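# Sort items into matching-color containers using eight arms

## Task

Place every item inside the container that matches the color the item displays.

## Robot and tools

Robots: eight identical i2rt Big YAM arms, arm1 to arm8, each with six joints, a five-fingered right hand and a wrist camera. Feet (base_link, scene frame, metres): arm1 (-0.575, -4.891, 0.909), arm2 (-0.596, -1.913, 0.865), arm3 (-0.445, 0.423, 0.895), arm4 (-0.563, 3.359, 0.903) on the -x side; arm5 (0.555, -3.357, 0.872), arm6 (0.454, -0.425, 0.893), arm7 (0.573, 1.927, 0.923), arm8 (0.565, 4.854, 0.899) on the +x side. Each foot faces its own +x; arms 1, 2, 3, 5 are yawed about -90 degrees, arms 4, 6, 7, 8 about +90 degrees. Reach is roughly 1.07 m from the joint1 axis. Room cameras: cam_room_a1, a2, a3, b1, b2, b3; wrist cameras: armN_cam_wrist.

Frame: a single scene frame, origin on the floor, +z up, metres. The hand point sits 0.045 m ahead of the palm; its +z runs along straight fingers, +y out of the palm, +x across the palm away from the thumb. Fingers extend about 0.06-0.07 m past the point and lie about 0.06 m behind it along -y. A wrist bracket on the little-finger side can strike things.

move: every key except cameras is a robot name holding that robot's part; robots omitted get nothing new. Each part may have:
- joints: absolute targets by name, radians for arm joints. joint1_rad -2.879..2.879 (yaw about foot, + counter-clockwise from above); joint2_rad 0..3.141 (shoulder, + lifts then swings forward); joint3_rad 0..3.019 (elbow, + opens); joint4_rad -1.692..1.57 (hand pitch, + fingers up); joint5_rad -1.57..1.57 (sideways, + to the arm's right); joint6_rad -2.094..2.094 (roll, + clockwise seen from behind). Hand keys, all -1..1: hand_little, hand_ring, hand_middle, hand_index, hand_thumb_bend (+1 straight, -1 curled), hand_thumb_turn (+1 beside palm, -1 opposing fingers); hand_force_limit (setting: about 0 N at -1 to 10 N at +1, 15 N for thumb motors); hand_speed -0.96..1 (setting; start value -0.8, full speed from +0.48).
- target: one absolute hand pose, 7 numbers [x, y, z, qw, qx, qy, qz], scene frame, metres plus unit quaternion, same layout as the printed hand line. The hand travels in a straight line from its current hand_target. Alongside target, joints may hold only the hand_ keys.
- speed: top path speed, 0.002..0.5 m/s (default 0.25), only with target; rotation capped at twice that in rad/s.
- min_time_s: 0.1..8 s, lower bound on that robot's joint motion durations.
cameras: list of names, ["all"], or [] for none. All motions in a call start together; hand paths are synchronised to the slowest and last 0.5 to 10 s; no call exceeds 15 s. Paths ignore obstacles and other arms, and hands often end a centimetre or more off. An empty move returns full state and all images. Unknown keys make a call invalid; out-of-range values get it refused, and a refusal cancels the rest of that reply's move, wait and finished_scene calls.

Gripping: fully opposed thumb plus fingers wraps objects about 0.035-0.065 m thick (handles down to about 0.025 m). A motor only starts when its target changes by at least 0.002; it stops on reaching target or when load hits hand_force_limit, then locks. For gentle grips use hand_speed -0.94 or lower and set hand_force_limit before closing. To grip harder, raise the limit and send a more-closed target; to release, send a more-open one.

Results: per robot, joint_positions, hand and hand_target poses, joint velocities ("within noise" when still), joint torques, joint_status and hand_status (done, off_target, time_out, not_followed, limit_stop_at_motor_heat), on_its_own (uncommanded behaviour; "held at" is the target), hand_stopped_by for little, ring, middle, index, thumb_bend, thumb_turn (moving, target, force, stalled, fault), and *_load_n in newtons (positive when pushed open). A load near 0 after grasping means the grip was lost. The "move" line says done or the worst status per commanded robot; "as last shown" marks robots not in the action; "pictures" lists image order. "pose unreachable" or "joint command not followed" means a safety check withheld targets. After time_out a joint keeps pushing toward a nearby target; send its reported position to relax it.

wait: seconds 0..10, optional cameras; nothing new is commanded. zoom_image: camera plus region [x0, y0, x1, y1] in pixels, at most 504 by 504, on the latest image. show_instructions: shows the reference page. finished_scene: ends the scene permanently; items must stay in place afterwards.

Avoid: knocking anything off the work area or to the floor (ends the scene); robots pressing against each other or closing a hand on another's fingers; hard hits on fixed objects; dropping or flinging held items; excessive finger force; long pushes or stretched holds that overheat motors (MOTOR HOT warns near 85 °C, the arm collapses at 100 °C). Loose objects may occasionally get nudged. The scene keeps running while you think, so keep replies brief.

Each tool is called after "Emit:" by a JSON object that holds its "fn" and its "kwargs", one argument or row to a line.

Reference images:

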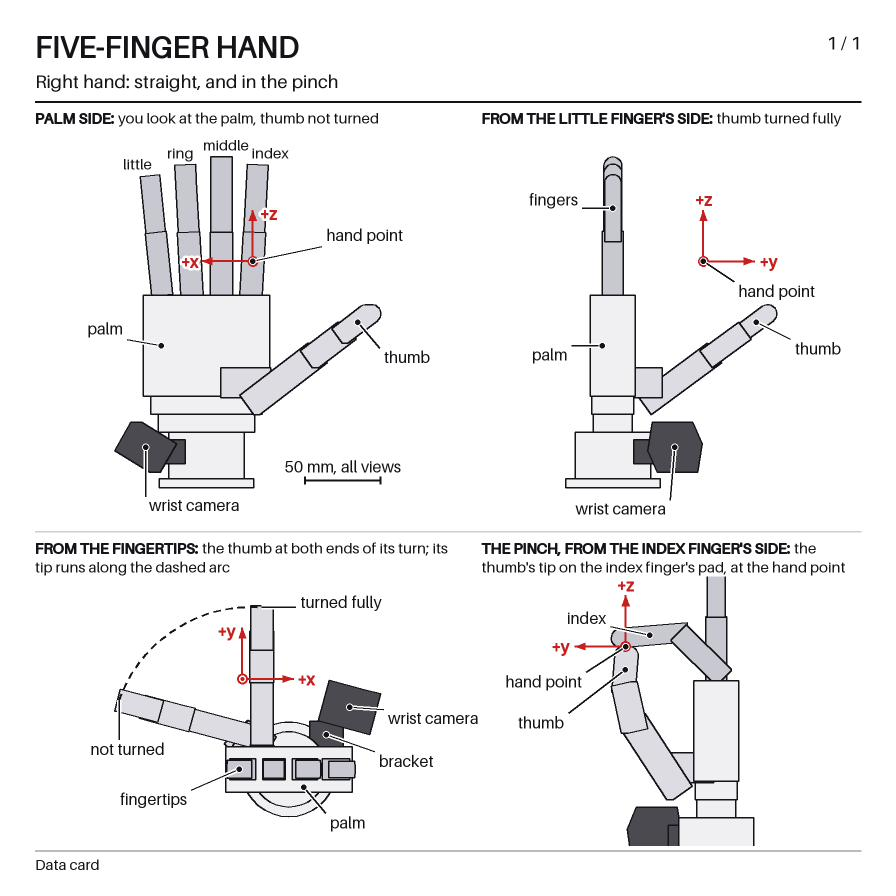

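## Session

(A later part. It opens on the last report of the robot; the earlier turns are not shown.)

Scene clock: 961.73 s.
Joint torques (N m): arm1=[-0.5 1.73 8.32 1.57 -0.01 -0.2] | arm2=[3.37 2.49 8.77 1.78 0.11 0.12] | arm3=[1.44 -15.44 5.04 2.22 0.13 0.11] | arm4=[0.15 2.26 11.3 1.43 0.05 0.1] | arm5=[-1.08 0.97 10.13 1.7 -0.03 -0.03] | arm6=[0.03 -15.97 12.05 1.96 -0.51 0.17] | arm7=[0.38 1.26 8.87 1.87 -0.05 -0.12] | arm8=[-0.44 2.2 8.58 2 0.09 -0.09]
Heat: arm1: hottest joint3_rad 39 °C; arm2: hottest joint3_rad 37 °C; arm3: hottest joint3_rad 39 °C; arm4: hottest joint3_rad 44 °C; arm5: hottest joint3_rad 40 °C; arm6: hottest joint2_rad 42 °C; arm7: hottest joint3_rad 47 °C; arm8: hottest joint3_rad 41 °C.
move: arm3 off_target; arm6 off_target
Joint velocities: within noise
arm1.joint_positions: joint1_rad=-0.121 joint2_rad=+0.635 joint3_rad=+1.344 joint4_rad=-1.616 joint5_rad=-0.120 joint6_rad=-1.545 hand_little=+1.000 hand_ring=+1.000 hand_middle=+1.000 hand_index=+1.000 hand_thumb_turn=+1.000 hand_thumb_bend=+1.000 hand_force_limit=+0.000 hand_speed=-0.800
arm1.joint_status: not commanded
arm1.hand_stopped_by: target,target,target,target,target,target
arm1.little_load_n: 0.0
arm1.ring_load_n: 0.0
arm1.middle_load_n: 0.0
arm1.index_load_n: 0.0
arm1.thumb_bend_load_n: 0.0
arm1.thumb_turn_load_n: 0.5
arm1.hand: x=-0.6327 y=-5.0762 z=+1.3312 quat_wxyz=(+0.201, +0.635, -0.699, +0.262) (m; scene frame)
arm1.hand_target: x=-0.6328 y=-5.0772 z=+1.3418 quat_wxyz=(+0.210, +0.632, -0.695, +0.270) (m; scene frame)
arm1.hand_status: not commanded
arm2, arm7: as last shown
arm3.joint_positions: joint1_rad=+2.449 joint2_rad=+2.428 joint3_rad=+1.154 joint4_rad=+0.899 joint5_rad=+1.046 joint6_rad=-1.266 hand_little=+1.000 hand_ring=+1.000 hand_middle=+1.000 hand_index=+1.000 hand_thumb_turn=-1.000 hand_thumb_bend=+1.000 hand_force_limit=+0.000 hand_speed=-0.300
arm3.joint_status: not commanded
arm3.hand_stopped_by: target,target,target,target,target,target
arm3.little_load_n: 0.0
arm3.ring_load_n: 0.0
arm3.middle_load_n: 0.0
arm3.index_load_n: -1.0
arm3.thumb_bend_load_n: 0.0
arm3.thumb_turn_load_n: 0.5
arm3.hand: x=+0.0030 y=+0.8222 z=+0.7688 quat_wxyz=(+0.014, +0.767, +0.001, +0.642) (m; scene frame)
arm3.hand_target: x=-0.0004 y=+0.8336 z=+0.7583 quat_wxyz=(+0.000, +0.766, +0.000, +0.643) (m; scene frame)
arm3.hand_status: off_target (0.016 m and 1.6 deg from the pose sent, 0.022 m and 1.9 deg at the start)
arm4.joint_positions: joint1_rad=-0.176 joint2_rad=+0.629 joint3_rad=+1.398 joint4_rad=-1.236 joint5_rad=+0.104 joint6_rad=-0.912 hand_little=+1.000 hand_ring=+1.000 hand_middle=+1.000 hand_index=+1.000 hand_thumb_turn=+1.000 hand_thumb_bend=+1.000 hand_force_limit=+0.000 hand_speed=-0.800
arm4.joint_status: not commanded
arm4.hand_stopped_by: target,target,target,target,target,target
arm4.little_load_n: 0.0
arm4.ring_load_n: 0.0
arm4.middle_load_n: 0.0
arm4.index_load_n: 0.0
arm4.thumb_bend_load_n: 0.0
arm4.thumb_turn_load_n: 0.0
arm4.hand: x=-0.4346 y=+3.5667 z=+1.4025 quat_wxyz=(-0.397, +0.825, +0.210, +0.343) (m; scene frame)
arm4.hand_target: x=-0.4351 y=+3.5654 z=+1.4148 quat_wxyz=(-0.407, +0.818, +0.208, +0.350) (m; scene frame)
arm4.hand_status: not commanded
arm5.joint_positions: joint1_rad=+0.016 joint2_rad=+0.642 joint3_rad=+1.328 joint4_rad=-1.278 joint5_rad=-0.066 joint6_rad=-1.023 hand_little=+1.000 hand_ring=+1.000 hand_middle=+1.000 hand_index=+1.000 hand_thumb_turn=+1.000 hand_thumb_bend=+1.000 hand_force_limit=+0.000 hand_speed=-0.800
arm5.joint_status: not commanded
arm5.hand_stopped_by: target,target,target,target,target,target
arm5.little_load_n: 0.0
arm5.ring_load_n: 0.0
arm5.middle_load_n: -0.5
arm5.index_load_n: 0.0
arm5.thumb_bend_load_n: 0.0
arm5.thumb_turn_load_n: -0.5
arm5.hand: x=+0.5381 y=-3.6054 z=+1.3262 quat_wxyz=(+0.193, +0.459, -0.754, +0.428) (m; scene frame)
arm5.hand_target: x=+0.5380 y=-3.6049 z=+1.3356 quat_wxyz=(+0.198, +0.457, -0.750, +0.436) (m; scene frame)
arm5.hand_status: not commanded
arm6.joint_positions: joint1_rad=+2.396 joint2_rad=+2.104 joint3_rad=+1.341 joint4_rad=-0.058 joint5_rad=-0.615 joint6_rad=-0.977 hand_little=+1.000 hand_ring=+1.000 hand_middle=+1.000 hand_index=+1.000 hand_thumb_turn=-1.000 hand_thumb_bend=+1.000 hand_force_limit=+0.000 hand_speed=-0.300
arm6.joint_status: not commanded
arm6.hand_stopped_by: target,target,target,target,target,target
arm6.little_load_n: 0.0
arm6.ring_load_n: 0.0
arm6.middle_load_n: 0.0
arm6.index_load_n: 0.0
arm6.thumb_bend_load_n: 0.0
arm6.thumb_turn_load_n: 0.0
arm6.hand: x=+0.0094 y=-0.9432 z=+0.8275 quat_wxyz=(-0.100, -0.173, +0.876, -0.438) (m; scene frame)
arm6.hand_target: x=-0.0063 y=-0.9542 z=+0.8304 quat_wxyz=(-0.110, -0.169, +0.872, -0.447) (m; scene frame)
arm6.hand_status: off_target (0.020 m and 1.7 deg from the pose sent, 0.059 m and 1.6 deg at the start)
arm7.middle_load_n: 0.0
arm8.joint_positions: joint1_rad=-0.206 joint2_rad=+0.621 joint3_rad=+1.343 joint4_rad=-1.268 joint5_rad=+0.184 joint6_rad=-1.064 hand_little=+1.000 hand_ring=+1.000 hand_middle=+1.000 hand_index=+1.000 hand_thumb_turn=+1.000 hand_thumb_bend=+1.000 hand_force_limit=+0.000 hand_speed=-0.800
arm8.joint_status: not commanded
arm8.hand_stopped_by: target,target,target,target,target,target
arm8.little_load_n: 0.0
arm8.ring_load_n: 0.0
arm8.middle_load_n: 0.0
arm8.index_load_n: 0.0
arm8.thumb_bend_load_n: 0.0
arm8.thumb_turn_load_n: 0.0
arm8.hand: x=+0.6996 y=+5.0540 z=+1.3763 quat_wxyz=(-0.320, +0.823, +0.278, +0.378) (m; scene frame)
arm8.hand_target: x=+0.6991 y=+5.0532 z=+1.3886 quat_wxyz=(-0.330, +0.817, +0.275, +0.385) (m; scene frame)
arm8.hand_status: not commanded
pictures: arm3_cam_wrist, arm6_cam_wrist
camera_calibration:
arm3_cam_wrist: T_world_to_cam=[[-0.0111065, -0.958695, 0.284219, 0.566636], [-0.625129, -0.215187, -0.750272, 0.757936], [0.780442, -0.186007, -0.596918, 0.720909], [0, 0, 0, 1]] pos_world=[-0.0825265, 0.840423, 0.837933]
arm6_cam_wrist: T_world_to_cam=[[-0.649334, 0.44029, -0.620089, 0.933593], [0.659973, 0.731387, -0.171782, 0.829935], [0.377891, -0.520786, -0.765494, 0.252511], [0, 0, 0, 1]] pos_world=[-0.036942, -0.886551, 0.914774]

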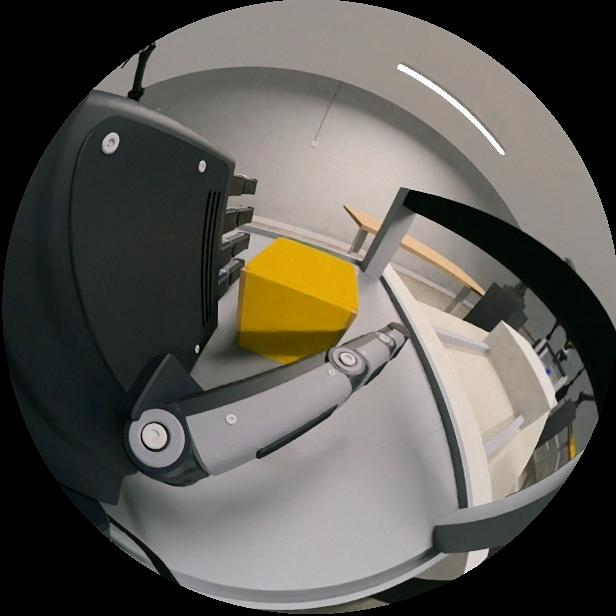

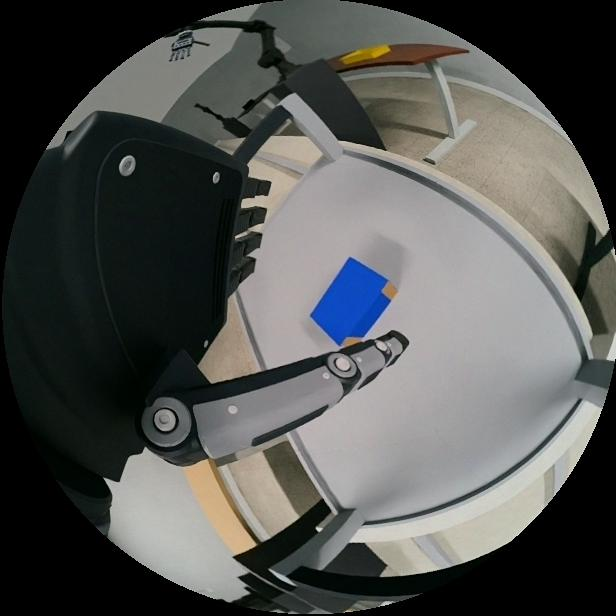

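Emit:
{"fn": "move", "kwargs": {
  "arm3": {"joints": {"hand_index": -0.3, "hand_middle": -0.3, "hand_thumb_bend": -0.4, "hand_speed": -0.88}},
  "arm6": {"target": [-0.007, -0.955, 0.788, 0.1099, 0.1683, -0.8710, 0.4468], "speed": 0.1},
  "cameras": ["arm3_cam_wrist", "arm6_cam_wrist"]
}}

Scene clock: 973.73 s.
Joint torques (N m): arm1=[-0.56 1.73 8.31 1.57 -0.01 -0.2] | arm2=[3.78 0.62 8.49 1.77 0.11 0.04] | arm3=[0.97 -16.21 4.53 2.21 0.32 0.09] | arm4=[0.03 2.32 11.34 1.44 0.05 0.11] | arm5=[-1.14 0.91 10.15 1.73 -0.03 -0.04] | arm6=[0.38 -16.56 11.18 1.92 -0.57 0.14] | arm7=[0.38 1.73 9.11 1.84 -0.03 -0.07] | arm8=[-0.44 2.2 8.58 2 0.09 -0.09]
Heat: arm1: hottest joint3_rad 39 °C; arm2: hottest joint3_rad 37 °C; arm3: hottest joint3_rad 39 °C; arm4: hottest joint3_rad 44 °C; arm5: hottest joint3_rad 40 °C; arm6: hottest joint2_rad 42 °C; arm7: hottest joint3_rad 47 °C; arm8: hottest joint3_rad 41 °C.
move: arm3 off_target; arm6 moving
Joint velocities: within noise
arm1, arm4, arm5, arm8: as last shown
arm1.thumb_turn_load_n: 0.0
arm2.joint_positions: joint1_rad=+2.185 joint2_rad=+0.644 joint3_rad=+1.370 joint4_rad=-1.438 joint5_rad=+0.193 joint6_rad=-1.138 hand_little=+1.000 hand_ring=+1.000 hand_middle=+1.000 hand_index=+1.000 hand_thumb_turn=+1.000 hand_thumb_bend=+1.000 hand_force_limit=+0.000 hand_speed=-0.800
arm2.joint_status: not commanded
arm2.hand_stopped_by: target,target,target,target,target,target
arm2.little_load_n: 0.5
arm2.ring_load_n: 0.0
arm2.middle_load_n: 0.0
arm2.index_load_n: 0.0
arm2.thumb_bend_load_n: 0.0
arm2.thumb_turn_load_n: 0.0
arm2.hand: x=-0.3803 y=-1.8731 z=+1.3226 quat_wxyz=(-0.118, +0.906, +0.012, +0.407) (m; scene frame)
arm2.hand_target: x=-0.3813 y=-1.8702 z=+1.3311 quat_wxyz=(-0.126, +0.901, +0.018, +0.414) (m; scene frame)
arm2.hand_status: not commanded
arm3.joint_positions: joint1_rad=+2.454 joint2_rad=+2.437 joint3_rad=+1.161 joint4_rad=+0.899 joint5_rad=+1.042 joint6_rad=-1.264 hand_little=+1.000 hand_ring=+1.000 hand_middle=+0.401 hand_index=+0.468 hand_thumb_turn=-1.000 hand_thumb_bend=+0.708 hand_force_limit=+0.000 hand_speed=-0.880
arm3.joint_status: hand_middle off_target (ended at +0.401, target -0.300); hand_index off_target (ended at +0.468, target -0.300); hand_thumb_bend off_target (ended at +0.708, target -0.400); the others done
arm3.hand_stopped_by: target,target,force,force,force,target
arm3.little_load_n: 0.0
arm3.ring_load_n: 0.0
arm3.middle_load_n: 6.5
arm3.index_load_n: 5.0
arm3.thumb_bend_load_n: 10.5
arm3.thumb_turn_load_n: -0.5
arm3.hand: x=+0.0016 y=+0.8256 z=+0.7650 quat_wxyz=(+0.011, +0.767, +0.003, +0.641) (m; scene frame)
arm3.hand_target: x=-0.0004 y=+0.8335 z=+0.7582 quat_wxyz=(+0.000, +0.766, +0.000, +0.643) (m; scene frame)
arm3.hand_status: not commanded
arm5.middle_load_n: 0.0
arm5.thumb_turn_load_n: 0.0
arm6.joint_positions: joint1_rad=+2.396 joint2_rad=+2.183 joint3_rad=+1.342 joint4_rad=+0.019 joint5_rad=-0.615 joint6_rad=-0.977 hand_little=+1.000 hand_ring=+1.000 hand_middle=+1.000 hand_index=+1.000 hand_thumb_turn=-1.000 hand_thumb_bend=+1.000 hand_force_limit=+0.000 hand_speed=-0.300
arm6.joint_status: not commanded
arm6.hand_stopped_by: target,target,target,target,target,target
arm6.little_load_n: 0.0
arm6.ring_load_n: 0.0
arm6.middle_load_n: 0.0
arm6.index_load_n: 0.0
arm6.thumb_bend_load_n: 0.0
arm6.thumb_turn_load_n: 0.0
arm6.hand: x=+0.0090 y=-0.9438 z=+0.7861 quat_wxyz=(-0.100, -0.173, +0.876, -0.438) (m; scene frame)
arm6.hand_target: x=-0.0064 y=-0.9543 z=+0.7884 quat_wxyz=(-0.110, -0.169, +0.872, -0.447) (m; scene frame)
arm6.hand_status: moving (0.020 m and 1.7 deg from the pose sent, 0.044 m and 1.7 deg at the start)
arm7.joint_positions: joint1_rad=+2.086 joint2_rad=+0.561 joint3_rad=+1.327 joint4_rad=-1.220 joint5_rad=-0.136 joint6_rad=-1.492 hand_little=+1.000 hand_ring=+1.000 hand_middle=+1.000 hand_index=+1.000 hand_thumb_turn=+1.000 hand_thumb_bend=+1.000 hand_force_limit=+0.000 hand_speed=-0.800
arm7.joint_status: not commanded
arm7.hand_stopped_by: target,target,target,target,target,target
arm7.little_load_n: 0.0
arm7.ring_load_n: 0.0
arm7.middle_load_n: 0.0
arm7.index_load_n: 0.0
arm7.thumb_bend_load_n: 0.0
arm7.thumb_turn_load_n: 0.0
arm7.hand: x=+0.3498 y=+1.8186 z=+1.4239 quat_wxyz=(-0.478, -0.247, +0.811, -0.230) (m; scene frame)
arm7.hand_target: x=+0.3524 y=+1.8164 z=+1.4368 quat_wxyz=(-0.488, -0.252, +0.802, -0.237) (m; scene frame)
arm7.hand_status: not commanded
arm8.little_load_n: -0.5
pictures: arm3_cam_wrist, arm6_cam_wrist
camera_calibration:
arm3_cam_wrist: T_world_to_cam=[[-0.0029988, -0.958963, 0.283516, 0.571697], [-0.625015, -0.219519, -0.749111, 0.757708], [0.780607, -0.179448, -0.598708, 0.716395], [0, 0, 0, 1]] pos_world=[-0.0839295, 0.843124, 0.834433]
arm6_cam_wrist: T_world_to_cam=[[-0.649135, 0.44053, -0.620127, 0.908114], [0.660065, 0.731402, -0.171363, 0.823242], [0.378072, -0.520562, -0.765557, 0.220955], [0, 0, 0, 1]] pos_world=[-0.0374416, -0.887151, 0.873373]

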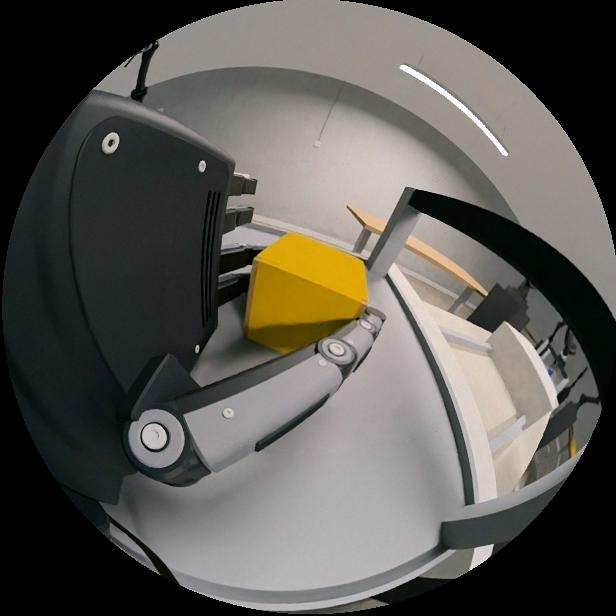

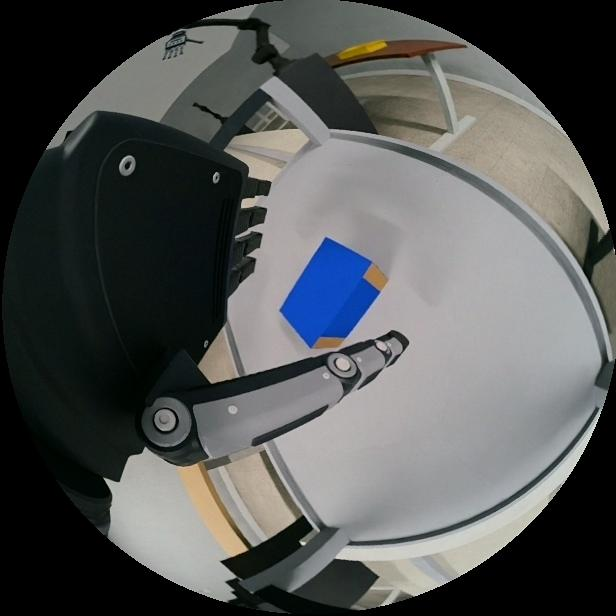

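Emit:
{"fn": "move", "kwargs": {
  "arm3": {"target": [0.0, 0.834, 0.79, 0, 0.7660, 0, 0.6428], "speed": 0.05},
  "arm6": {"target": [-0.006, -0.957, 0.769, 0.1099, 0.1683, -0.8710, 0.4468], "speed": 0.1},
  "cameras": ["arm3_cam_wrist", "arm6_cam_wrist"]
}}

Scene clock: 984.63 s.
Joint torques (N m): arm1=[-0.5 1.73 8.32 1.57 -0.01 -0.2] | arm2=[2.78 2.84 8.5 1.92 0.07 0.12] | arm3=[0.97 -20.37 3.25 1.5 0.33 0.06] | arm4=[-0.03 2.43 11.3 1.48 0.05 0.1] | arm5=[-1.03 0.79 10.06 1.72 -0.02 -0.04] | arm6=[0.56 -15.38 10.93 2.02 -0.48 0.19] | arm7=[0.5 1.26 9.07 1.84 -0.05 -0.1] | arm8=[-0.44 2.2 8.58 2 0.09 -0.09]
Heat: arm1: hottest joint3_rad 39 °C; arm2: hottest joint3_rad 37 °C; arm3: hottest joint3_rad 39 °C; arm4: hottest joint3_rad 44 °C; arm5: hottest joint3_rad 40 °C; arm6: hottest joint2_rad 43 °C; arm7: hottest joint3_rad 47 °C; arm8: hottest joint3_rad 41 °C.
move: arm3 off_target; arm6 off_target
Joint velocities: within noise
arm1, arm2, arm4, arm5, arm7, arm8: as last shown
arm2.little_load_n: 0.0
arm3.joint_positions: joint1_rad=+2.454 joint2_rad=+2.407 joint3_rad=+1.145 joint4_rad=+0.877 joint5_rad=+1.042 joint6_rad=-1.264 hand_little=+1.000 hand_ring=+1.000 hand_middle=+0.401 hand_index=+0.468 hand_thumb_turn=-1.000 hand_thumb_bend=+0.708 hand_force_limit=+0.000 hand_speed=-0.880
arm3.joint_status: not commanded
arm3.hand_stopped_by: target,target,force,force,force,target
arm3.little_load_n: 0.0
arm3.ring_load_n: 0.0
arm3.middle_load_n: 6.5
arm3.index_load_n: 5.0
arm3.thumb_bend_load_n: 10.5
arm3.thumb_turn_load_n: -0.5
arm3.hand: x=+0.0008 y=+0.8243 z=+0.7753 quat_wxyz=(+0.013, +0.769, +0.006, +0.639) (m; scene frame)
arm3.hand_target: x=+0.0000 y=+0.8339 z=+0.7898 quat_wxyz=(+0.000, +0.766, +0.000, +0.643) (m; scene frame)
arm3.hand_status: off_target (0.018 m and 1.7 deg from the pose sent, 0.026 m and 1.3 deg at the start)
arm6.joint_positions: joint1_rad=+2.396 joint2_rad=+2.214 joint3_rad=+1.348 joint4_rad=+0.054 joint5_rad=-0.615 joint6_rad=-0.974 hand_little=+1.000 hand_ring=+1.000 hand_middle=+1.000 hand_index=+1.000 hand_thumb_turn=-1.000 hand_thumb_bend=+1.000 hand_force_limit=+0.000 hand_speed=-0.300
arm6.joint_status: not commanded
arm6.hand_stopped_by: target,target,target,target,target,target
arm6.little_load_n: 0.0
arm6.ring_load_n: 0.0
arm6.middle_load_n: 0.0
arm6.index_load_n: 0.0
arm6.thumb_bend_load_n: 0.0
arm6.thumb_turn_load_n: 0.0
arm6.hand: x=+0.0068 y=-0.9459 z=+0.7723 quat_wxyz=(-0.103, -0.173, +0.875, -0.441) (m; scene frame)
arm6.hand_target: x=-0.0053 y=-0.9563 z=+0.7693 quat_wxyz=(-0.110, -0.169, +0.872, -0.447) (m; scene frame)
arm6.hand_status: off_target (0.017 m and 1.3 deg from the pose sent, 0.026 m and 1.7 deg at the start)
arm8.little_load_n: 0.0
arm8.middle_load_n: -0.5
arm8.thumb_bend_load_n: -0.5
pictures: arm3_cam_wrist, arm6_cam_wrist
camera_calibration:
arm3_cam_wrist: T_world_to_cam=[[-0.00114871, -0.957021, 0.290016, 0.560879], [-0.62811, -0.224978, -0.744891, 0.765829], [0.778124, -0.183017, -0.600856, 0.727523], [0, 0, 0, 1]] pos_world=[-0.0844337, 0.842217, 0.844932]
arm6_cam_wrist: T_world_to_cam=[[-0.651786, 0.437391, -0.619568, 0.895731], [0.660161, 0.729334, -0.179608, 0.828341], [0.373314, -0.52608, -0.764118, 0.203693], [0, 0, 0, 1]] pos_world=[-0.0390551, -0.888764, 0.859388]

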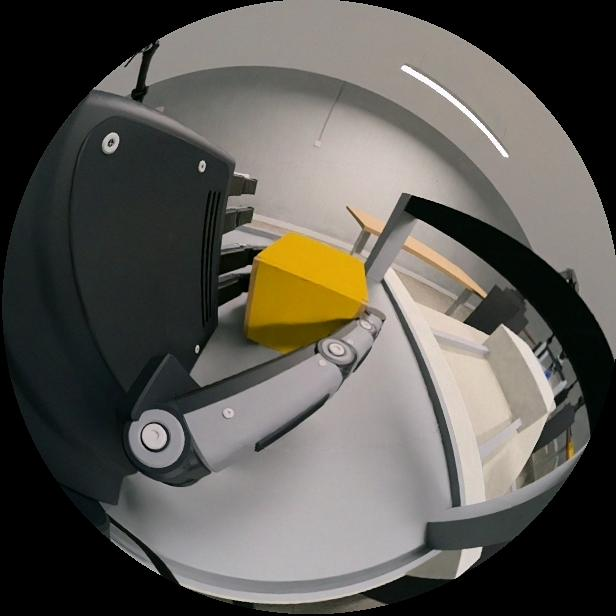

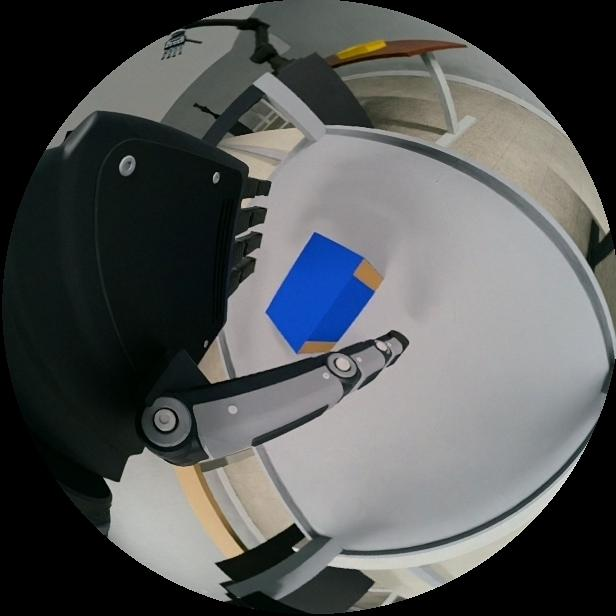

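Emit:
{"fn": "move", "kwargs": {
  "arm3": {"target": [0.0, 0.834, 0.86, 0, 0.7660, 0, 0.6428], "speed": 0.08},
  "arm6": {"target": [-0.003, -0.955, 0.760, 0.1099, 0.1683, -0.8710, 0.4468], "speed": 0.1},
  "cameras": ["arm3_cam_wrist", "arm6_cam_wrist"]
}}

Scene clock: 996.37 s.
Joint torques (N m): arm1=[-0.5 1.73 8.32 1.57 -0.01 -0.2] | arm2=[2.67 1.32 8.53 1.73 0.11 0.1] | arm3=[0.85 -19.6 4.03 1.57 0.31 0.06] | arm4=[0.03 2.2 11.3 1.46 0.04 0.11] | arm5=[-0.97 0.73 10.18 1.68 -0.02 -0.01] | arm6=[-0.03 -15.33 10 1.87 -0.41 0.15] | arm7=[0.03 0.85 8.87 1.77 -0.02 -0.05] | arm8=[-0.44 2.2 8.58 1.99 0.09 -0.09]
Heat: arm1: hottest joint3_rad 39 °C; arm2: hottest joint3_rad 37 °C; arm3: hottest joint3_rad 38 °C; arm4: hottest joint3_rad 44 °C; arm5: hottest joint3_rad 40 °C; arm6: hottest joint2_rad 44 °C; arm7: hottest joint3_rad 47 °C; arm8: hottest joint3_rad 41 °C.
move: arm3 off_target; arm6 off_target
Joint velocities: within noise
arm1, arm2, arm4, arm5, arm7, arm8: as last shown
arm3.joint_positions: joint1_rad=+2.454 joint2_rad=+2.231 joint3_rad=+1.091 joint4_rad=+0.758 joint5_rad=+1.041 joint6_rad=-1.264 hand_little=+1.000 hand_ring=+1.000 hand_middle=+0.401 hand_index=+0.468 hand_thumb_turn=-1.000 hand_thumb_bend=+0.708 hand_force_limit=+0.000 hand_speed=-0.880
arm3.joint_status: not commanded
arm3.hand_stopped_by: target,target,force,force,force,target
arm3.little_load_n: 0.0
arm3.ring_load_n: 0.0
arm3.middle_load_n: 7.0
arm3.index_load_n: 5.0
arm3.thumb_bend_load_n: 10.5
arm3.thumb_turn_load_n: -0.5
arm3.hand: x=+0.0018 y=+0.8270 z=+0.8468 quat_wxyz=(+0.012, +0.768, +0.005, +0.640) (m; scene frame)
arm3.hand_target: x=+0.0000 y=+0.8339 z=+0.8599 quat_wxyz=(+0.000, +0.766, +0.000, +0.643) (m; scene frame)
arm3.hand_status: off_target (0.015 m and 1.5 deg from the pose sent, 0.085 m and 1.7 deg at the start)
arm4.thumb_bend_load_n: 0.5
arm6.joint_positions: joint1_rad=+2.396 joint2_rad=+2.223 joint3_rad=+1.348 joint4_rad=+0.076 joint5_rad=-0.615 joint6_rad=-0.974 hand_little=+1.000 hand_ring=+1.000 hand_middle=+1.000 hand_index=+1.000 hand_thumb_turn=-1.000 hand_thumb_bend=+1.000 hand_force_limit=+0.000 hand_speed=-0.300
arm6.joint_status: not commanded
arm6.hand_stopped_by: target,target,target,target,target,target
arm6.little_load_n: 0.0
arm6.ring_load_n: 0.0
arm6.middle_load_n: 0.0
arm6.index_load_n: 0.0
arm6.thumb_bend_load_n: 0.0
arm6.thumb_turn_load_n: 0.0
arm6.hand: x=+0.0050 y=-0.9476 z=+0.7689 quat_wxyz=(-0.108, -0.175, +0.872, -0.443) (m; scene frame)
arm6.hand_target: x=-0.0025 y=-0.9545 z=+0.7602 quat_wxyz=(-0.110, -0.169, +0.872, -0.447) (m; scene frame)
arm6.hand_status: off_target (0.014 m and 0.9 deg from the pose sent, 0.018 m and 1.3 deg at the start)
arm8.middle_load_n: 0.0
arm8.thumb_bend_load_n: 0.0
pictures: arm3_cam_wrist, arm6_cam_wrist
camera_calibration:
arm3_cam_wrist: T_world_to_cam=[[-0.00126242, -0.957895, 0.287116, 0.545953], [-0.626877, -0.22294, -0.746541, 0.819974], [0.779117, -0.180929, -0.600201, 0.767977], [0, 0, 0, 1]] pos_world=[-0.0836323, 0.84472, 0.916333]
arm6_cam_wrist: T_world_to_cam=[[-0.656953, 0.432436, -0.617586, 0.887], [0.658889, 0.72745, -0.191526, 0.837529], [0.36644, -0.532744, -0.762827, 0.193622], [0, 0, 0, 1]] pos_world=[-0.0400728, -0.88968, 0.855907]

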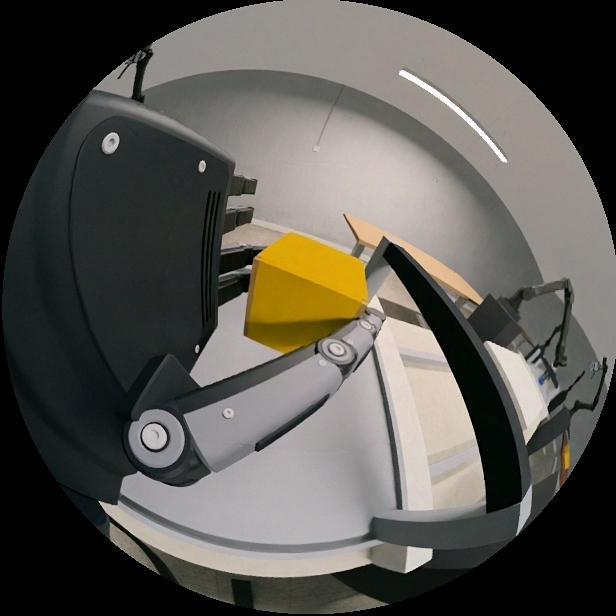

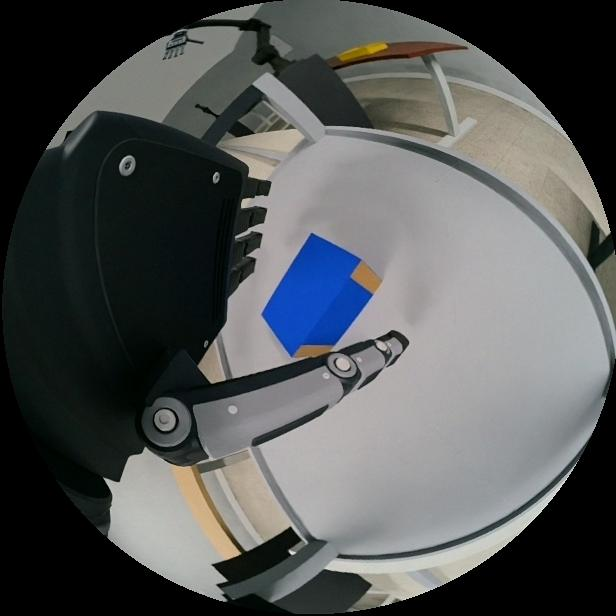

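Emit:
{"fn": "move", "kwargs": {
  "arm6": {"joints": {"hand_index": -0.3, "hand_middle": -0.3, "hand_thumb_bend": -0.5, "hand_speed": -0.88}},
  "arm3": {"target": [0.0, 0.832, 0.97, 0, 0.7660, 0, 0.6428], "speed": 0.1},
  "cameras": ["arm3_cam_wrist", "arm6_cam_wrist", "cam_room_a2"]
}}

Scene clock: 1011.20 s.
Joint torques (N m): arm1=[-0.56 1.67 8.31 1.57 -0.01 -0.2] | arm2=[3.08 2.67 8.64 1.88 0.09 0.1] | arm3=[0.62 -18.32 5.96 1.51 0.31 0.03] | arm4=[0.03 2.14 11.29 1.47 0.06 0.11] | arm5=[-1.2 0.85 10.17 1.68 -0.03 -0.04] | arm6=[0.73 -15.62 9.92 1.98 -0.4 0.14] | arm7=[0.32 1.44 8.98 1.99 -0.01 -0.09] | arm8=[-0.44 2.2 8.58 2 0.09 -0.09]
Heat: arm1: hottest joint3_rad 39 °C; arm2: hottest joint3_rad 37 °C; arm3: hottest joint3_rad 38 °C; arm4: hottest joint3_rad 44 °C; arm5: hottest joint3_rad 40 °C; arm6: hottest joint2_rad 45 °C; arm7: hottest joint3_rad 47 °C; arm8: hottest joint3_rad 41 °C.
move: arm3 moving; arm6 off_target
Joint velocities: within noise
arm1, arm2, arm4, arm5, arm7, arm8: as last shown
arm3.joint_positions: joint1_rad=+2.454 joint2_rad=+1.972 joint3_rad=+1.062 joint4_rad=+0.526 joint5_rad=+1.039 joint6_rad=-1.264 hand_little=+1.000 hand_ring=+1.000 hand_middle=+0.401 hand_index=+0.468 hand_thumb_turn=-1.000 hand_thumb_bend=+0.708 hand_force_limit=+0.000 hand_speed=-0.880
arm3.joint_status: not commanded
arm3.hand_stopped_by: target,target,force,force,force,target
arm3.little_load_n: 0.0
arm3.ring_load_n: 0.0
arm3.middle_load_n: 6.5
arm3.index_load_n: 5.0
arm3.thumb_bend_load_n: 10.5
arm3.thumb_turn_load_n: -0.5
arm3.hand: x=+0.0007 y=+0.8267 z=+0.9562 quat_wxyz=(+0.012, +0.769, +0.006, +0.639) (m; scene frame)
arm3.hand_target: x=-0.0001 y=+0.8318 z=+0.9698 quat_wxyz=(+0.000, +0.766, +0.000, +0.643) (m; scene frame)
arm3.hand_status: moving (0.015 m and 1.6 deg from the pose sent, 0.123 m and 1.6 deg at the start)
arm4.thumb_bend_load_n: 0.0
arm6.joint_positions: joint1_rad=+2.396 joint2_rad=+2.223 joint3_rad=+1.348 joint4_rad=+0.076 joint5_rad=-0.615 joint6_rad=-0.973 hand_little=+1.000 hand_ring=+1.000 hand_middle=+0.133 hand_index=+0.122 hand_thumb_turn=-1.000 hand_thumb_bend=+0.560 hand_force_limit=+0.000 hand_speed=-0.880
arm6.joint_status: hand_middle off_target (ended at +0.133, target -0.300); hand_index off_target (ended at +0.122, target -0.300); hand_thumb_bend off_target (ended at +0.560, target -0.500); the others done
arm6.hand_stopped_by: target,target,force,force,force,target
arm6.little_load_n: 0.0
arm6.ring_load_n: 0.0
arm6.middle_load_n: 5.5
arm6.index_load_n: 6.5
arm6.thumb_bend_load_n: 11.0
arm6.thumb_turn_load_n: -1.5
arm6.hand: x=+0.0051 y=-0.9476 z=+0.7689 quat_wxyz=(-0.108, -0.175, +0.872, -0.443) (m; scene frame)
arm6.hand_target: x=-0.0025 y=-0.9545 z=+0.7603 quat_wxyz=(-0.110, -0.169, +0.872, -0.447) (m; scene frame)
arm6.hand_status: not commanded
pictures: arm3_cam_wrist, arm6_cam_wrist, cam_room_a2
camera_calibration:
arm3_cam_wrist: T_world_to_cam=[[0.00168157, -0.957456, 0.288574, 0.512483], [-0.627775, -0.225636, -0.744975, 0.901734], [0.778393, -0.179907, -0.601446, 0.834743], [0, 0, 0, 1]] pos_world=[-0.0845345, 0.844319, 1.02593]
arm6_cam_wrist: T_world_to_cam=[[-0.656666, 0.432632, -0.617753, 0.887329], [0.659112, 0.727316, -0.191268, 0.837198], [0.366553, -0.532767, -0.762757, 0.193546], [0, 0, 0, 1]] pos_world=[-0.0400728, -0.88968, 0.855907]

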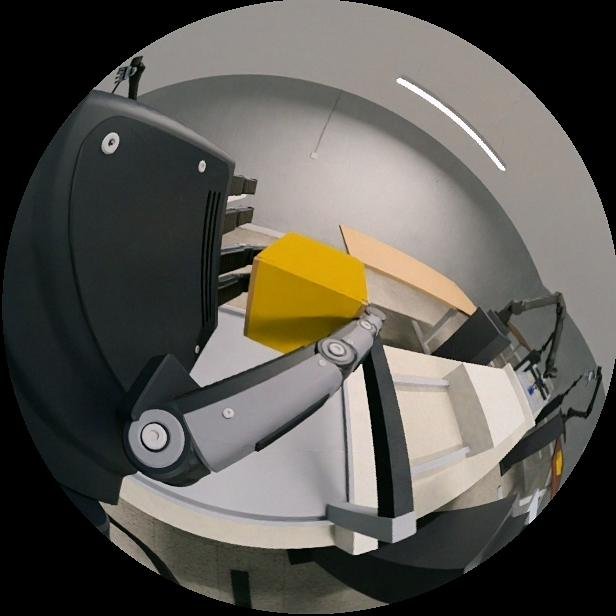

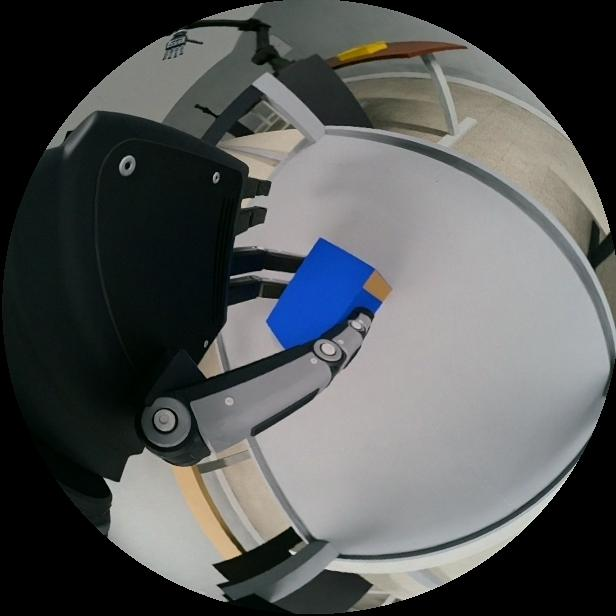

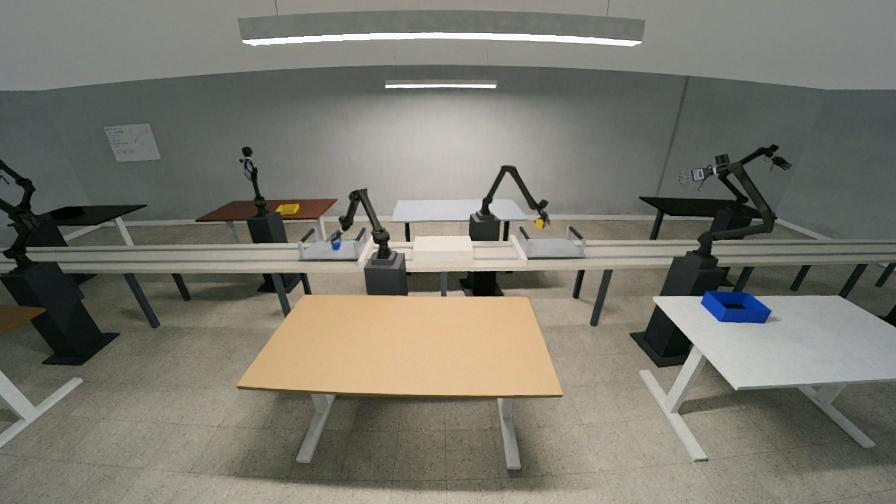

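Emit:
{"fn": "move", "kwargs": {
  "arm6": {"target": [-0.0025, -0.9545, 0.80, 0.1099, 0.1683, -0.8710, 0.4468], "speed": 0.06},
  "arm3": {"joints": {"joint1_rad": 0.83}, "min_time_s": 3.5},
  "cameras": ["arm3_cam_wrist", "arm6_cam_wrist"]
}}

Scene clock: 1047.87 s.
Joint torques (N m): arm1=[-0.5 1.73 8.32 1.57 -0.01 -0.2] | arm2=[3.43 1.73 8.5 1.95 0.11 0.1] | arm3=[0.67 -18.32 5.91 1.5 0.41 0.03] | arm4=[0.09 2.2 11.29 1.46 0.04 0.11] | arm5=[-0.97 0.67 10.22 1.72 -0.03 -0.04] | arm6=[0.73 -20.01 9.29 0.79 -0.44 0.13] | arm7=[0.44 1.26 9.01 1.72 -0.01 -0.09] | arm8=[-0.44 2.2 8.57 2 0.09 -0.09]
Heat: arm1: hottest joint3_rad 39 °C; arm2: hottest joint3_rad 37 °C; arm3: hottest joint3_rad 39 °C; arm4: hottest joint3_rad 45 °C; arm5: hottest joint3_rad 40 °C; arm6: hottest joint2_rad 45 °C; arm7: hottest joint3_rad 47 °C; arm8: hottest joint3_rad 41 °C.
move: arm3 done; arm6 off_target
Joint velocities: within noise
arm1, arm2, arm4, arm5, arm7, arm8: as last shown
arm3.joint_positions: joint1_rad=+0.828 joint2_rad=+1.972 joint3_rad=+1.062 joint4_rad=+0.526 joint5_rad=+1.036 joint6_rad=-1.264 hand_little=+1.000 hand_ring=+1.000 hand_middle=+0.401 hand_index=+0.468 hand_thumb_turn=-1.000 hand_thumb_bend=+0.708 hand_force_limit=+0.000 hand_speed=-0.880
arm3.joint_status: all done
arm3.hand_stopped_by: target,target,force,force,force,target
arm3.little_load_n: 0.0
arm3.ring_load_n: 0.0
arm3.middle_load_n: 6.5
arm3.index_load_n: 5.0
arm3.thumb_bend_load_n: 10.5
arm3.thumb_turn_load_n: -0.5
arm3.hand: x=-0.0664 y=-0.0454 z=+0.9541 quat_wxyz=(+0.467, +0.535, -0.557, +0.430) (m; scene frame)
arm3.hand_target: x=-0.0631 y=-0.0460 z=+0.9679 quat_wxyz=(+0.463, +0.527, -0.561, +0.440) (m; scene frame)
arm3.hand_status: not commanded
arm5.thumb_bend_load_n: 0.5
arm6.joint_positions: joint1_rad=+2.396 joint2_rad=+2.203 joint3_rad=+1.348 joint4_rad=+0.032 joint5_rad=-0.615 joint6_rad=-0.972 hand_little=+1.000 hand_ring=+1.000 hand_middle=+0.133 hand_index=+0.122 hand_thumb_turn=-1.000 hand_thumb_bend=+0.560 hand_force_limit=+0.000 hand_speed=-0.880
arm6.joint_status: not commanded
arm6.hand_stopped_by: target,target,force,force,force,target
arm6.little_load_n: 0.0
arm6.ring_load_n: 0.0
arm6.middle_load_n: 5.5
arm6.index_load_n: 6.5
arm6.thumb_bend_load_n: 11.0
arm6.thumb_turn_load_n: -1.5
arm6.hand: x=+0.0085 y=-0.9445 z=+0.7768 quat_wxyz=(-0.099, -0.171, +0.877, -0.438) (m; scene frame)
arm6.hand_target: x=-0.0020 y=-0.9542 z=+0.8000 quat_wxyz=(-0.110, -0.168, +0.872, -0.447) (m; scene frame)
arm6.hand_status: off_target (0.028 m and 1.8 deg from the pose sent, 0.033 m and 0.8 deg at the start)
arm7.ring_load_n: -0.5
arm7.index_load_n: -0.5
pictures: arm3_cam_wrist, arm6_cam_wrist
camera_calibration:
arm3_cam_wrist: T_world_to_cam=[[-0.958228, 0.0460592, 0.282272, -0.333946], [-0.186841, 0.646424, -0.739748, 0.725098], [-0.21654, -0.761587, -0.610815, 0.645333], [0, 0, 0, 1]] pos_world=[-0.0447778, 0.0381381, 1.02483]
arm6_cam_wrist: T_world_to_cam=[[-0.645432, 0.442538, -0.622557, 0.906102], [0.662596, 0.729864, -0.168125, 0.818519], [0.37998, -0.521017, -0.764301, 0.212166], [0, 0, 0, 1]] pos_world=[-0.0381396, -0.88785, 0.863873]

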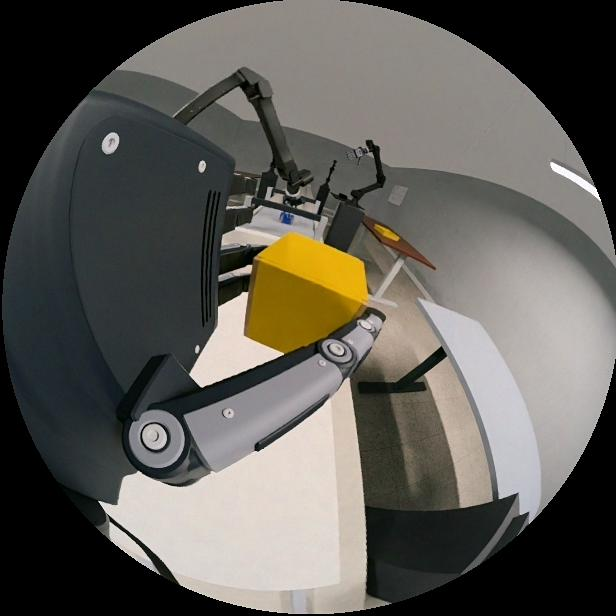

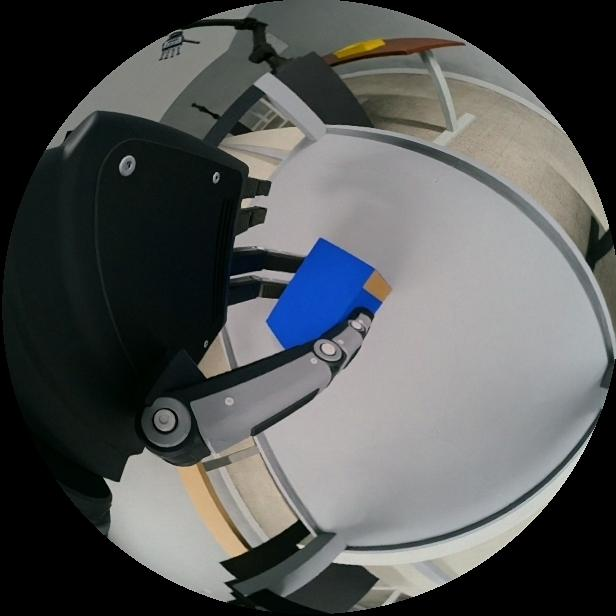

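Emit:
{"fn": "move", "kwargs": {
  "arm6": {"target": [-0.0025, -0.9545, 0.97, 0.1099, 0.1683, -0.8710, 0.4468], "speed": 0.1},
  "arm3": {"target": [-0.03, -0.09, 0.87, 0.463, 0.527, -0.561, 0.440], "speed": 0.08},
  "cameras": ["arm3_cam_wrist", "arm6_cam_wrist", "cam_room_a2", "cam_room_b2"]
}}

Emit:
{"fn": "zoom_image", "kwargs": {
  "camera": "cam_room_a2",
  "region": [280, 150, 600, 330]
}}

Emit:
{"fn": "zoom_image", "kwargs": {
  "camera": "cam_room_b2",
  "region": [280, 150, 600, 330]
}}

Scene clock: 1071.87 s.
Joint torques (N m): arm1=[-0.56 1.67 8.32 1.57 -0.01 -0.2] | arm2=[3.31 1.85 8.58 1.63 0.15 0.13] | arm3=[-0.38 -17.32 7.66 2.61 0.32 -0.2] | arm4=[0.09 2.37 11.33 1.46 0.05 0.1] | arm5=[-0.97 0.62 10.11 1.83 -0.02 -0.03] | arm6=[-0.09 -18.49 13.82 0.98 -0.36 0.19] | arm7=[0.15 1.49 9.02 1.84 -0.01 -0.07] | arm8=[-0.44 2.2 8.58 2 0.09 -0.09]
Heat: arm1: hottest joint3_rad 39 °C; arm2: hottest joint3_rad 37 °C; arm3: hottest joint3_rad 40 °C; arm4: hottest joint3_rad 45 °C; arm5: hottest joint3_rad 40 °C; arm6: hottest joint2_rad 45 °C; arm7: hottest joint3_rad 48 °C; arm8: hottest joint3_rad 41 °C.
move: arm3 off_target; arm6 off_target
Joint velocities: within noise
arm1, arm2, arm4, arm5, arm7, arm8: as last shown
arm3.joint_positions: joint1_rad=+0.807 joint2_rad=+2.230 joint3_rad=+1.208 joint4_rad=+0.627 joint5_rad=+1.006 joint6_rad=-1.264 hand_little=+1.000 hand_ring=+1.000 hand_middle=+0.401 hand_index=+0.468 hand_thumb_turn=-1.000 hand_thumb_bend=+0.708 hand_force_limit=+0.000 hand_speed=-0.880
arm3.joint_status: not commanded
arm3.hand_stopped_by: target,target,force,force,force,target
arm3.little_load_n: 0.0
arm3.ring_load_n: 0.0
arm3.middle_load_n: 7.0
arm3.index_load_n: 5.0
arm3.thumb_bend_load_n: 10.5
arm3.thumb_turn_load_n: -0.5
arm3.hand: x=-0.0376 y=-0.0761 z=+0.8626 quat_wxyz=(+0.462, +0.541, -0.558, +0.427) (m; scene frame)
arm3.hand_target: x=-0.0305 y=-0.0895 z=+0.8703 quat_wxyz=(+0.463, +0.527, -0.561, +0.440) (m; scene frame)
arm3.hand_status: off_target (0.018 m and 2.2 deg from the pose sent, 0.102 m and 1.5 deg at the start)
arm5.thumb_bend_load_n: 0.0
arm6.joint_positions: joint1_rad=+2.396 joint2_rad=+1.932 joint3_rad=+1.409 joint4_rad=-0.320 joint5_rad=-0.615 joint6_rad=-0.971 hand_little=+1.000 hand_ring=+1.000 hand_middle=+0.133 hand_index=+0.122 hand_thumb_turn=-1.000 hand_thumb_bend=+0.560 hand_force_limit=+0.000 hand_speed=-0.880
arm6.joint_status: not commanded
arm6.hand_stopped_by: target,target,force,force,force,target
arm6.little_load_n: 0.0
arm6.ring_load_n: 0.0
arm6.middle_load_n: 5.5
arm6.index_load_n: 6.5
arm6.thumb_bend_load_n: 11.0
arm6.thumb_turn_load_n: -1.5
arm6.hand: x=+0.0126 y=-0.9403 z=+0.9364 quat_wxyz=(-0.090, -0.168, +0.881, -0.433) (m; scene frame)
arm6.hand_target: x=-0.0013 y=-0.9534 z=+0.9702 quat_wxyz=(-0.110, -0.168, +0.871, -0.447) (m; scene frame)
arm6.hand_status: off_target (0.040 m and 2.9 deg from the pose sent, 0.194 m and 1.8 deg at the start)
arm7.ring_load_n: 0.0
arm7.index_load_n: 0.0
pictures: arm3_cam_wrist, arm6_cam_wrist, cam_room_a2, cam_room_b2
camera_calibration:
arm3_cam_wrist: T_world_to_cam=[[-0.957778, 0.0345883, 0.285422, -0.282746], [-0.193589, 0.656389, -0.729162, 0.673932], [-0.212568, -0.753629, -0.621979, 0.582695], [0, 0, 0, 1]] pos_world=[-0.01648, 0.00655403, 0.934531]
arm6_cam_wrist: T_world_to_cam=[[-0.634313, 0.451961, -0.627199, 1.01936], [0.666019, 0.731402, -0.146525, 0.820646], [0.392511, -0.510669, -0.764953, 0.34506], [0, 0, 0, 1]] pos_world=[-0.0354089, -0.884723, 1.02354]

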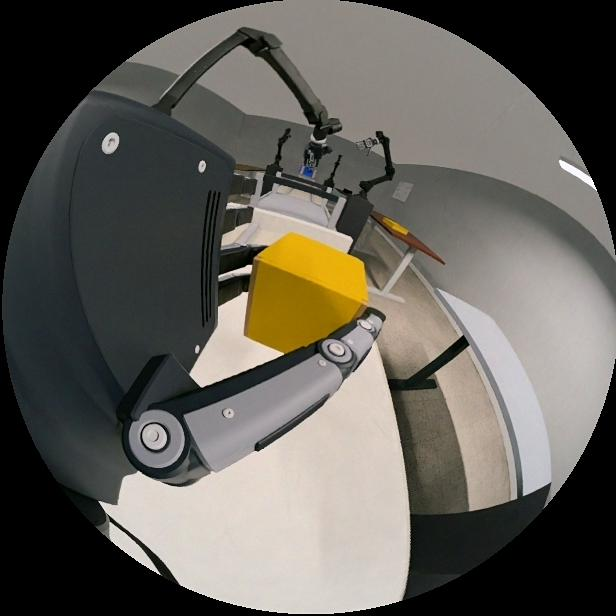

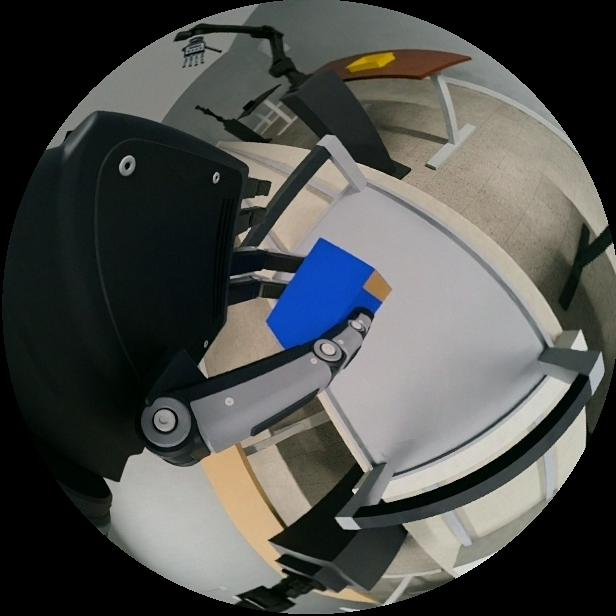

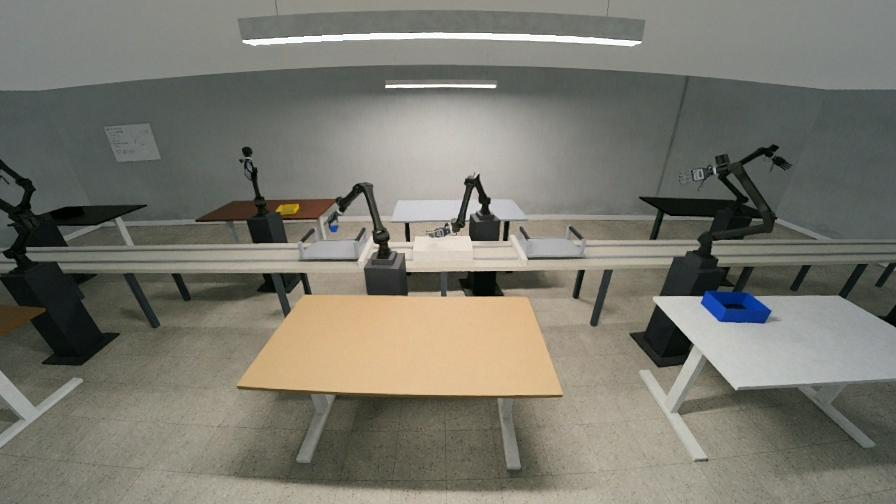

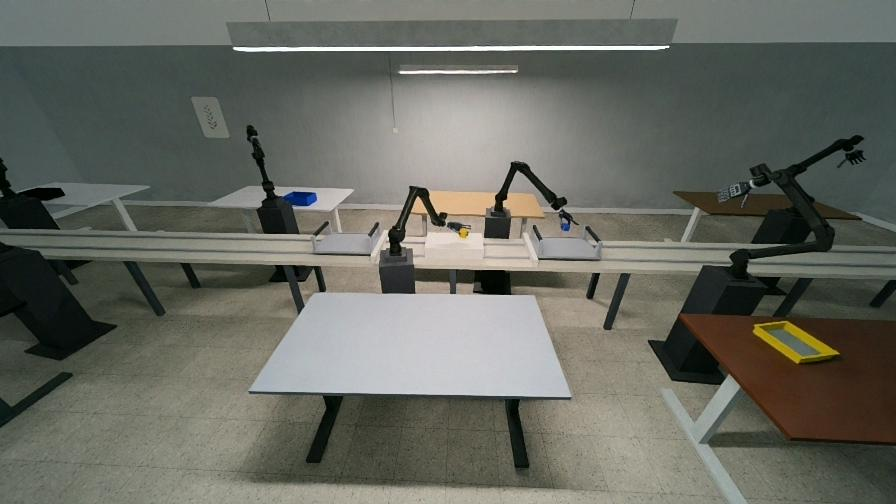

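Scaled by 1.575 from the camera's 896x504 image, which has a finer 1280x720 frame.

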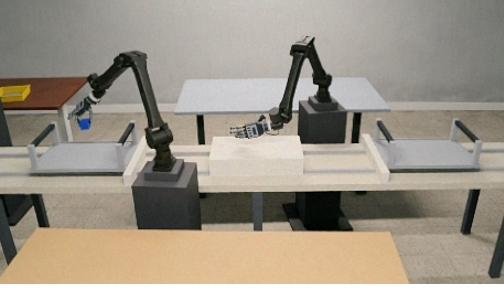

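Scaled by 1.575 from the camera's 896x504 image, which has a finer 1280x720 frame.

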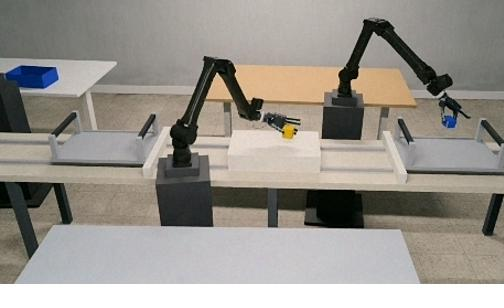

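Emit:
{"fn": "zoom_image", "kwargs": {
  "camera": "arm3_cam_wrist",
  "region": [200, 180, 460, 616]
}}

Scaled by 1.156 from the camera's 616x616 image, which has a finer 880x880 frame.

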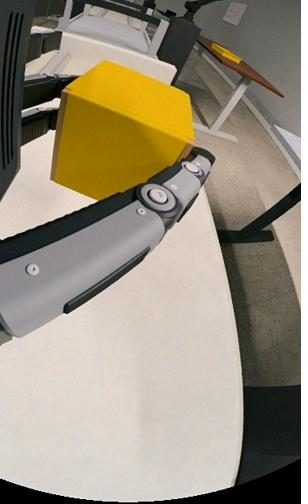

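Emit:
{"fn": "move", "kwargs": {
  "arm3": {"target": [-0.03, -0.09, 0.842, 0.463, 0.527, -0.561, 0.440], "speed": 0.05},
  "cameras": ["arm3_cam_wrist"]
}}

Emit:
{"fn": "zoom_image", "kwargs": {
  "camera": "arm3_cam_wrist",
  "region": [200, 180, 460, 616]
}}

Scene clock: 1111.33 s.
Joint torques (N m): arm1=[-0.56 1.73 8.32 1.58 -0.01 -0.2] | arm2=[2.43 2.9 8.57 1.73 0.02 0.08] | arm3=[-0.5 -17.49 7.23 2.61 0.32 -0.21] | arm4=[0.21 2.37 11.32 1.46 0.05 0.11] | arm5=[-1.03 0.85 10.17 1.66 -0.02 -0.04] | arm6=[0.15 -18.96 13.72 0.95 -0.39 0.14] | arm7=[0.67 0.62 9.01 1.81 0 -0.09] | arm8=[-0.44 2.26 8.57 2 0.09 -0.09]
Heat: arm1: hottest joint3_rad 39 °C; arm2: hottest joint3_rad 37 °C; arm3: hottest joint3_rad 42 °C; arm4: hottest joint3_rad 45 °C; arm5: hottest joint3_rad 40 °C; arm6: hottest joint2_rad 45 °C; arm7: hottest joint3_rad 48 °C; arm8: hottest joint3_rad 42 °C.
move: arm3 off_target
Joint velocities: within noise
arm1, arm2, arm4, arm5, arm6, arm7, arm8: as last shown
arm3.joint_positions: joint1_rad=+0.807 joint2_rad=+2.293 joint3_rad=+1.225 joint4_rad=+0.674 joint5_rad=+1.006 joint6_rad=-1.264 hand_little=+1.000 hand_ring=+1.000 hand_middle=+0.401 hand_index=+0.468 hand_thumb_turn=-1.000 hand_thumb_bend=+0.708 hand_force_limit=+0.000 hand_speed=-0.880
arm3.joint_status: not commanded
arm3.hand_stopped_by: target,target,force,force,force,target
arm3.little_load_n: 0.0
arm3.ring_load_n: 0.0
arm3.middle_load_n: 7.0
arm3.index_load_n: 5.0
arm3.thumb_bend_load_n: 10.5
arm3.thumb_turn_load_n: -0.5
arm3.hand: x=-0.0368 y=-0.0764 z=+0.8355 quat_wxyz=(+0.462, +0.540, -0.558, +0.428) (m; scene frame)
arm3.hand_target: x=-0.0305 y=-0.0896 z=+0.8423 quat_wxyz=(+0.463, +0.527, -0.561, +0.440) (m; scene frame)
arm3.hand_status: off_target (0.017 m and 2.1 deg from the pose sent, 0.026 m and 2.2 deg at the start)
pictures: arm3_cam_wrist
camera_calibration:
arm3_cam_wrist: T_world_to_cam=[[-0.958139, 0.0348056, 0.284179, -0.273209], [-0.192669, 0.655809, -0.729927, 0.655218], [-0.211773, -0.754124, -0.62165, 0.56548], [0, 0, 0, 1]] pos_world=[-0.0157787, 0.00625326, 0.907432]

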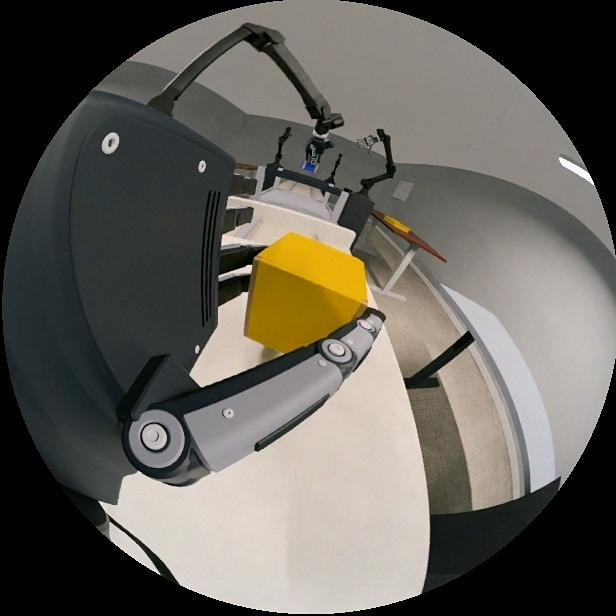

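Scaled by 1.156 from the camera's 616x616 image, which has a finer 880x880 frame.

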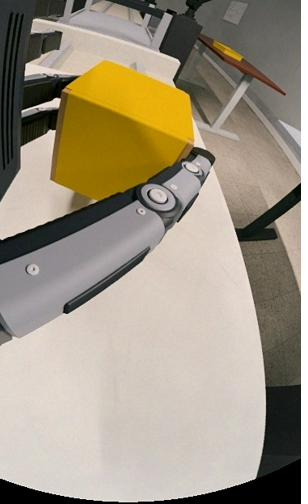

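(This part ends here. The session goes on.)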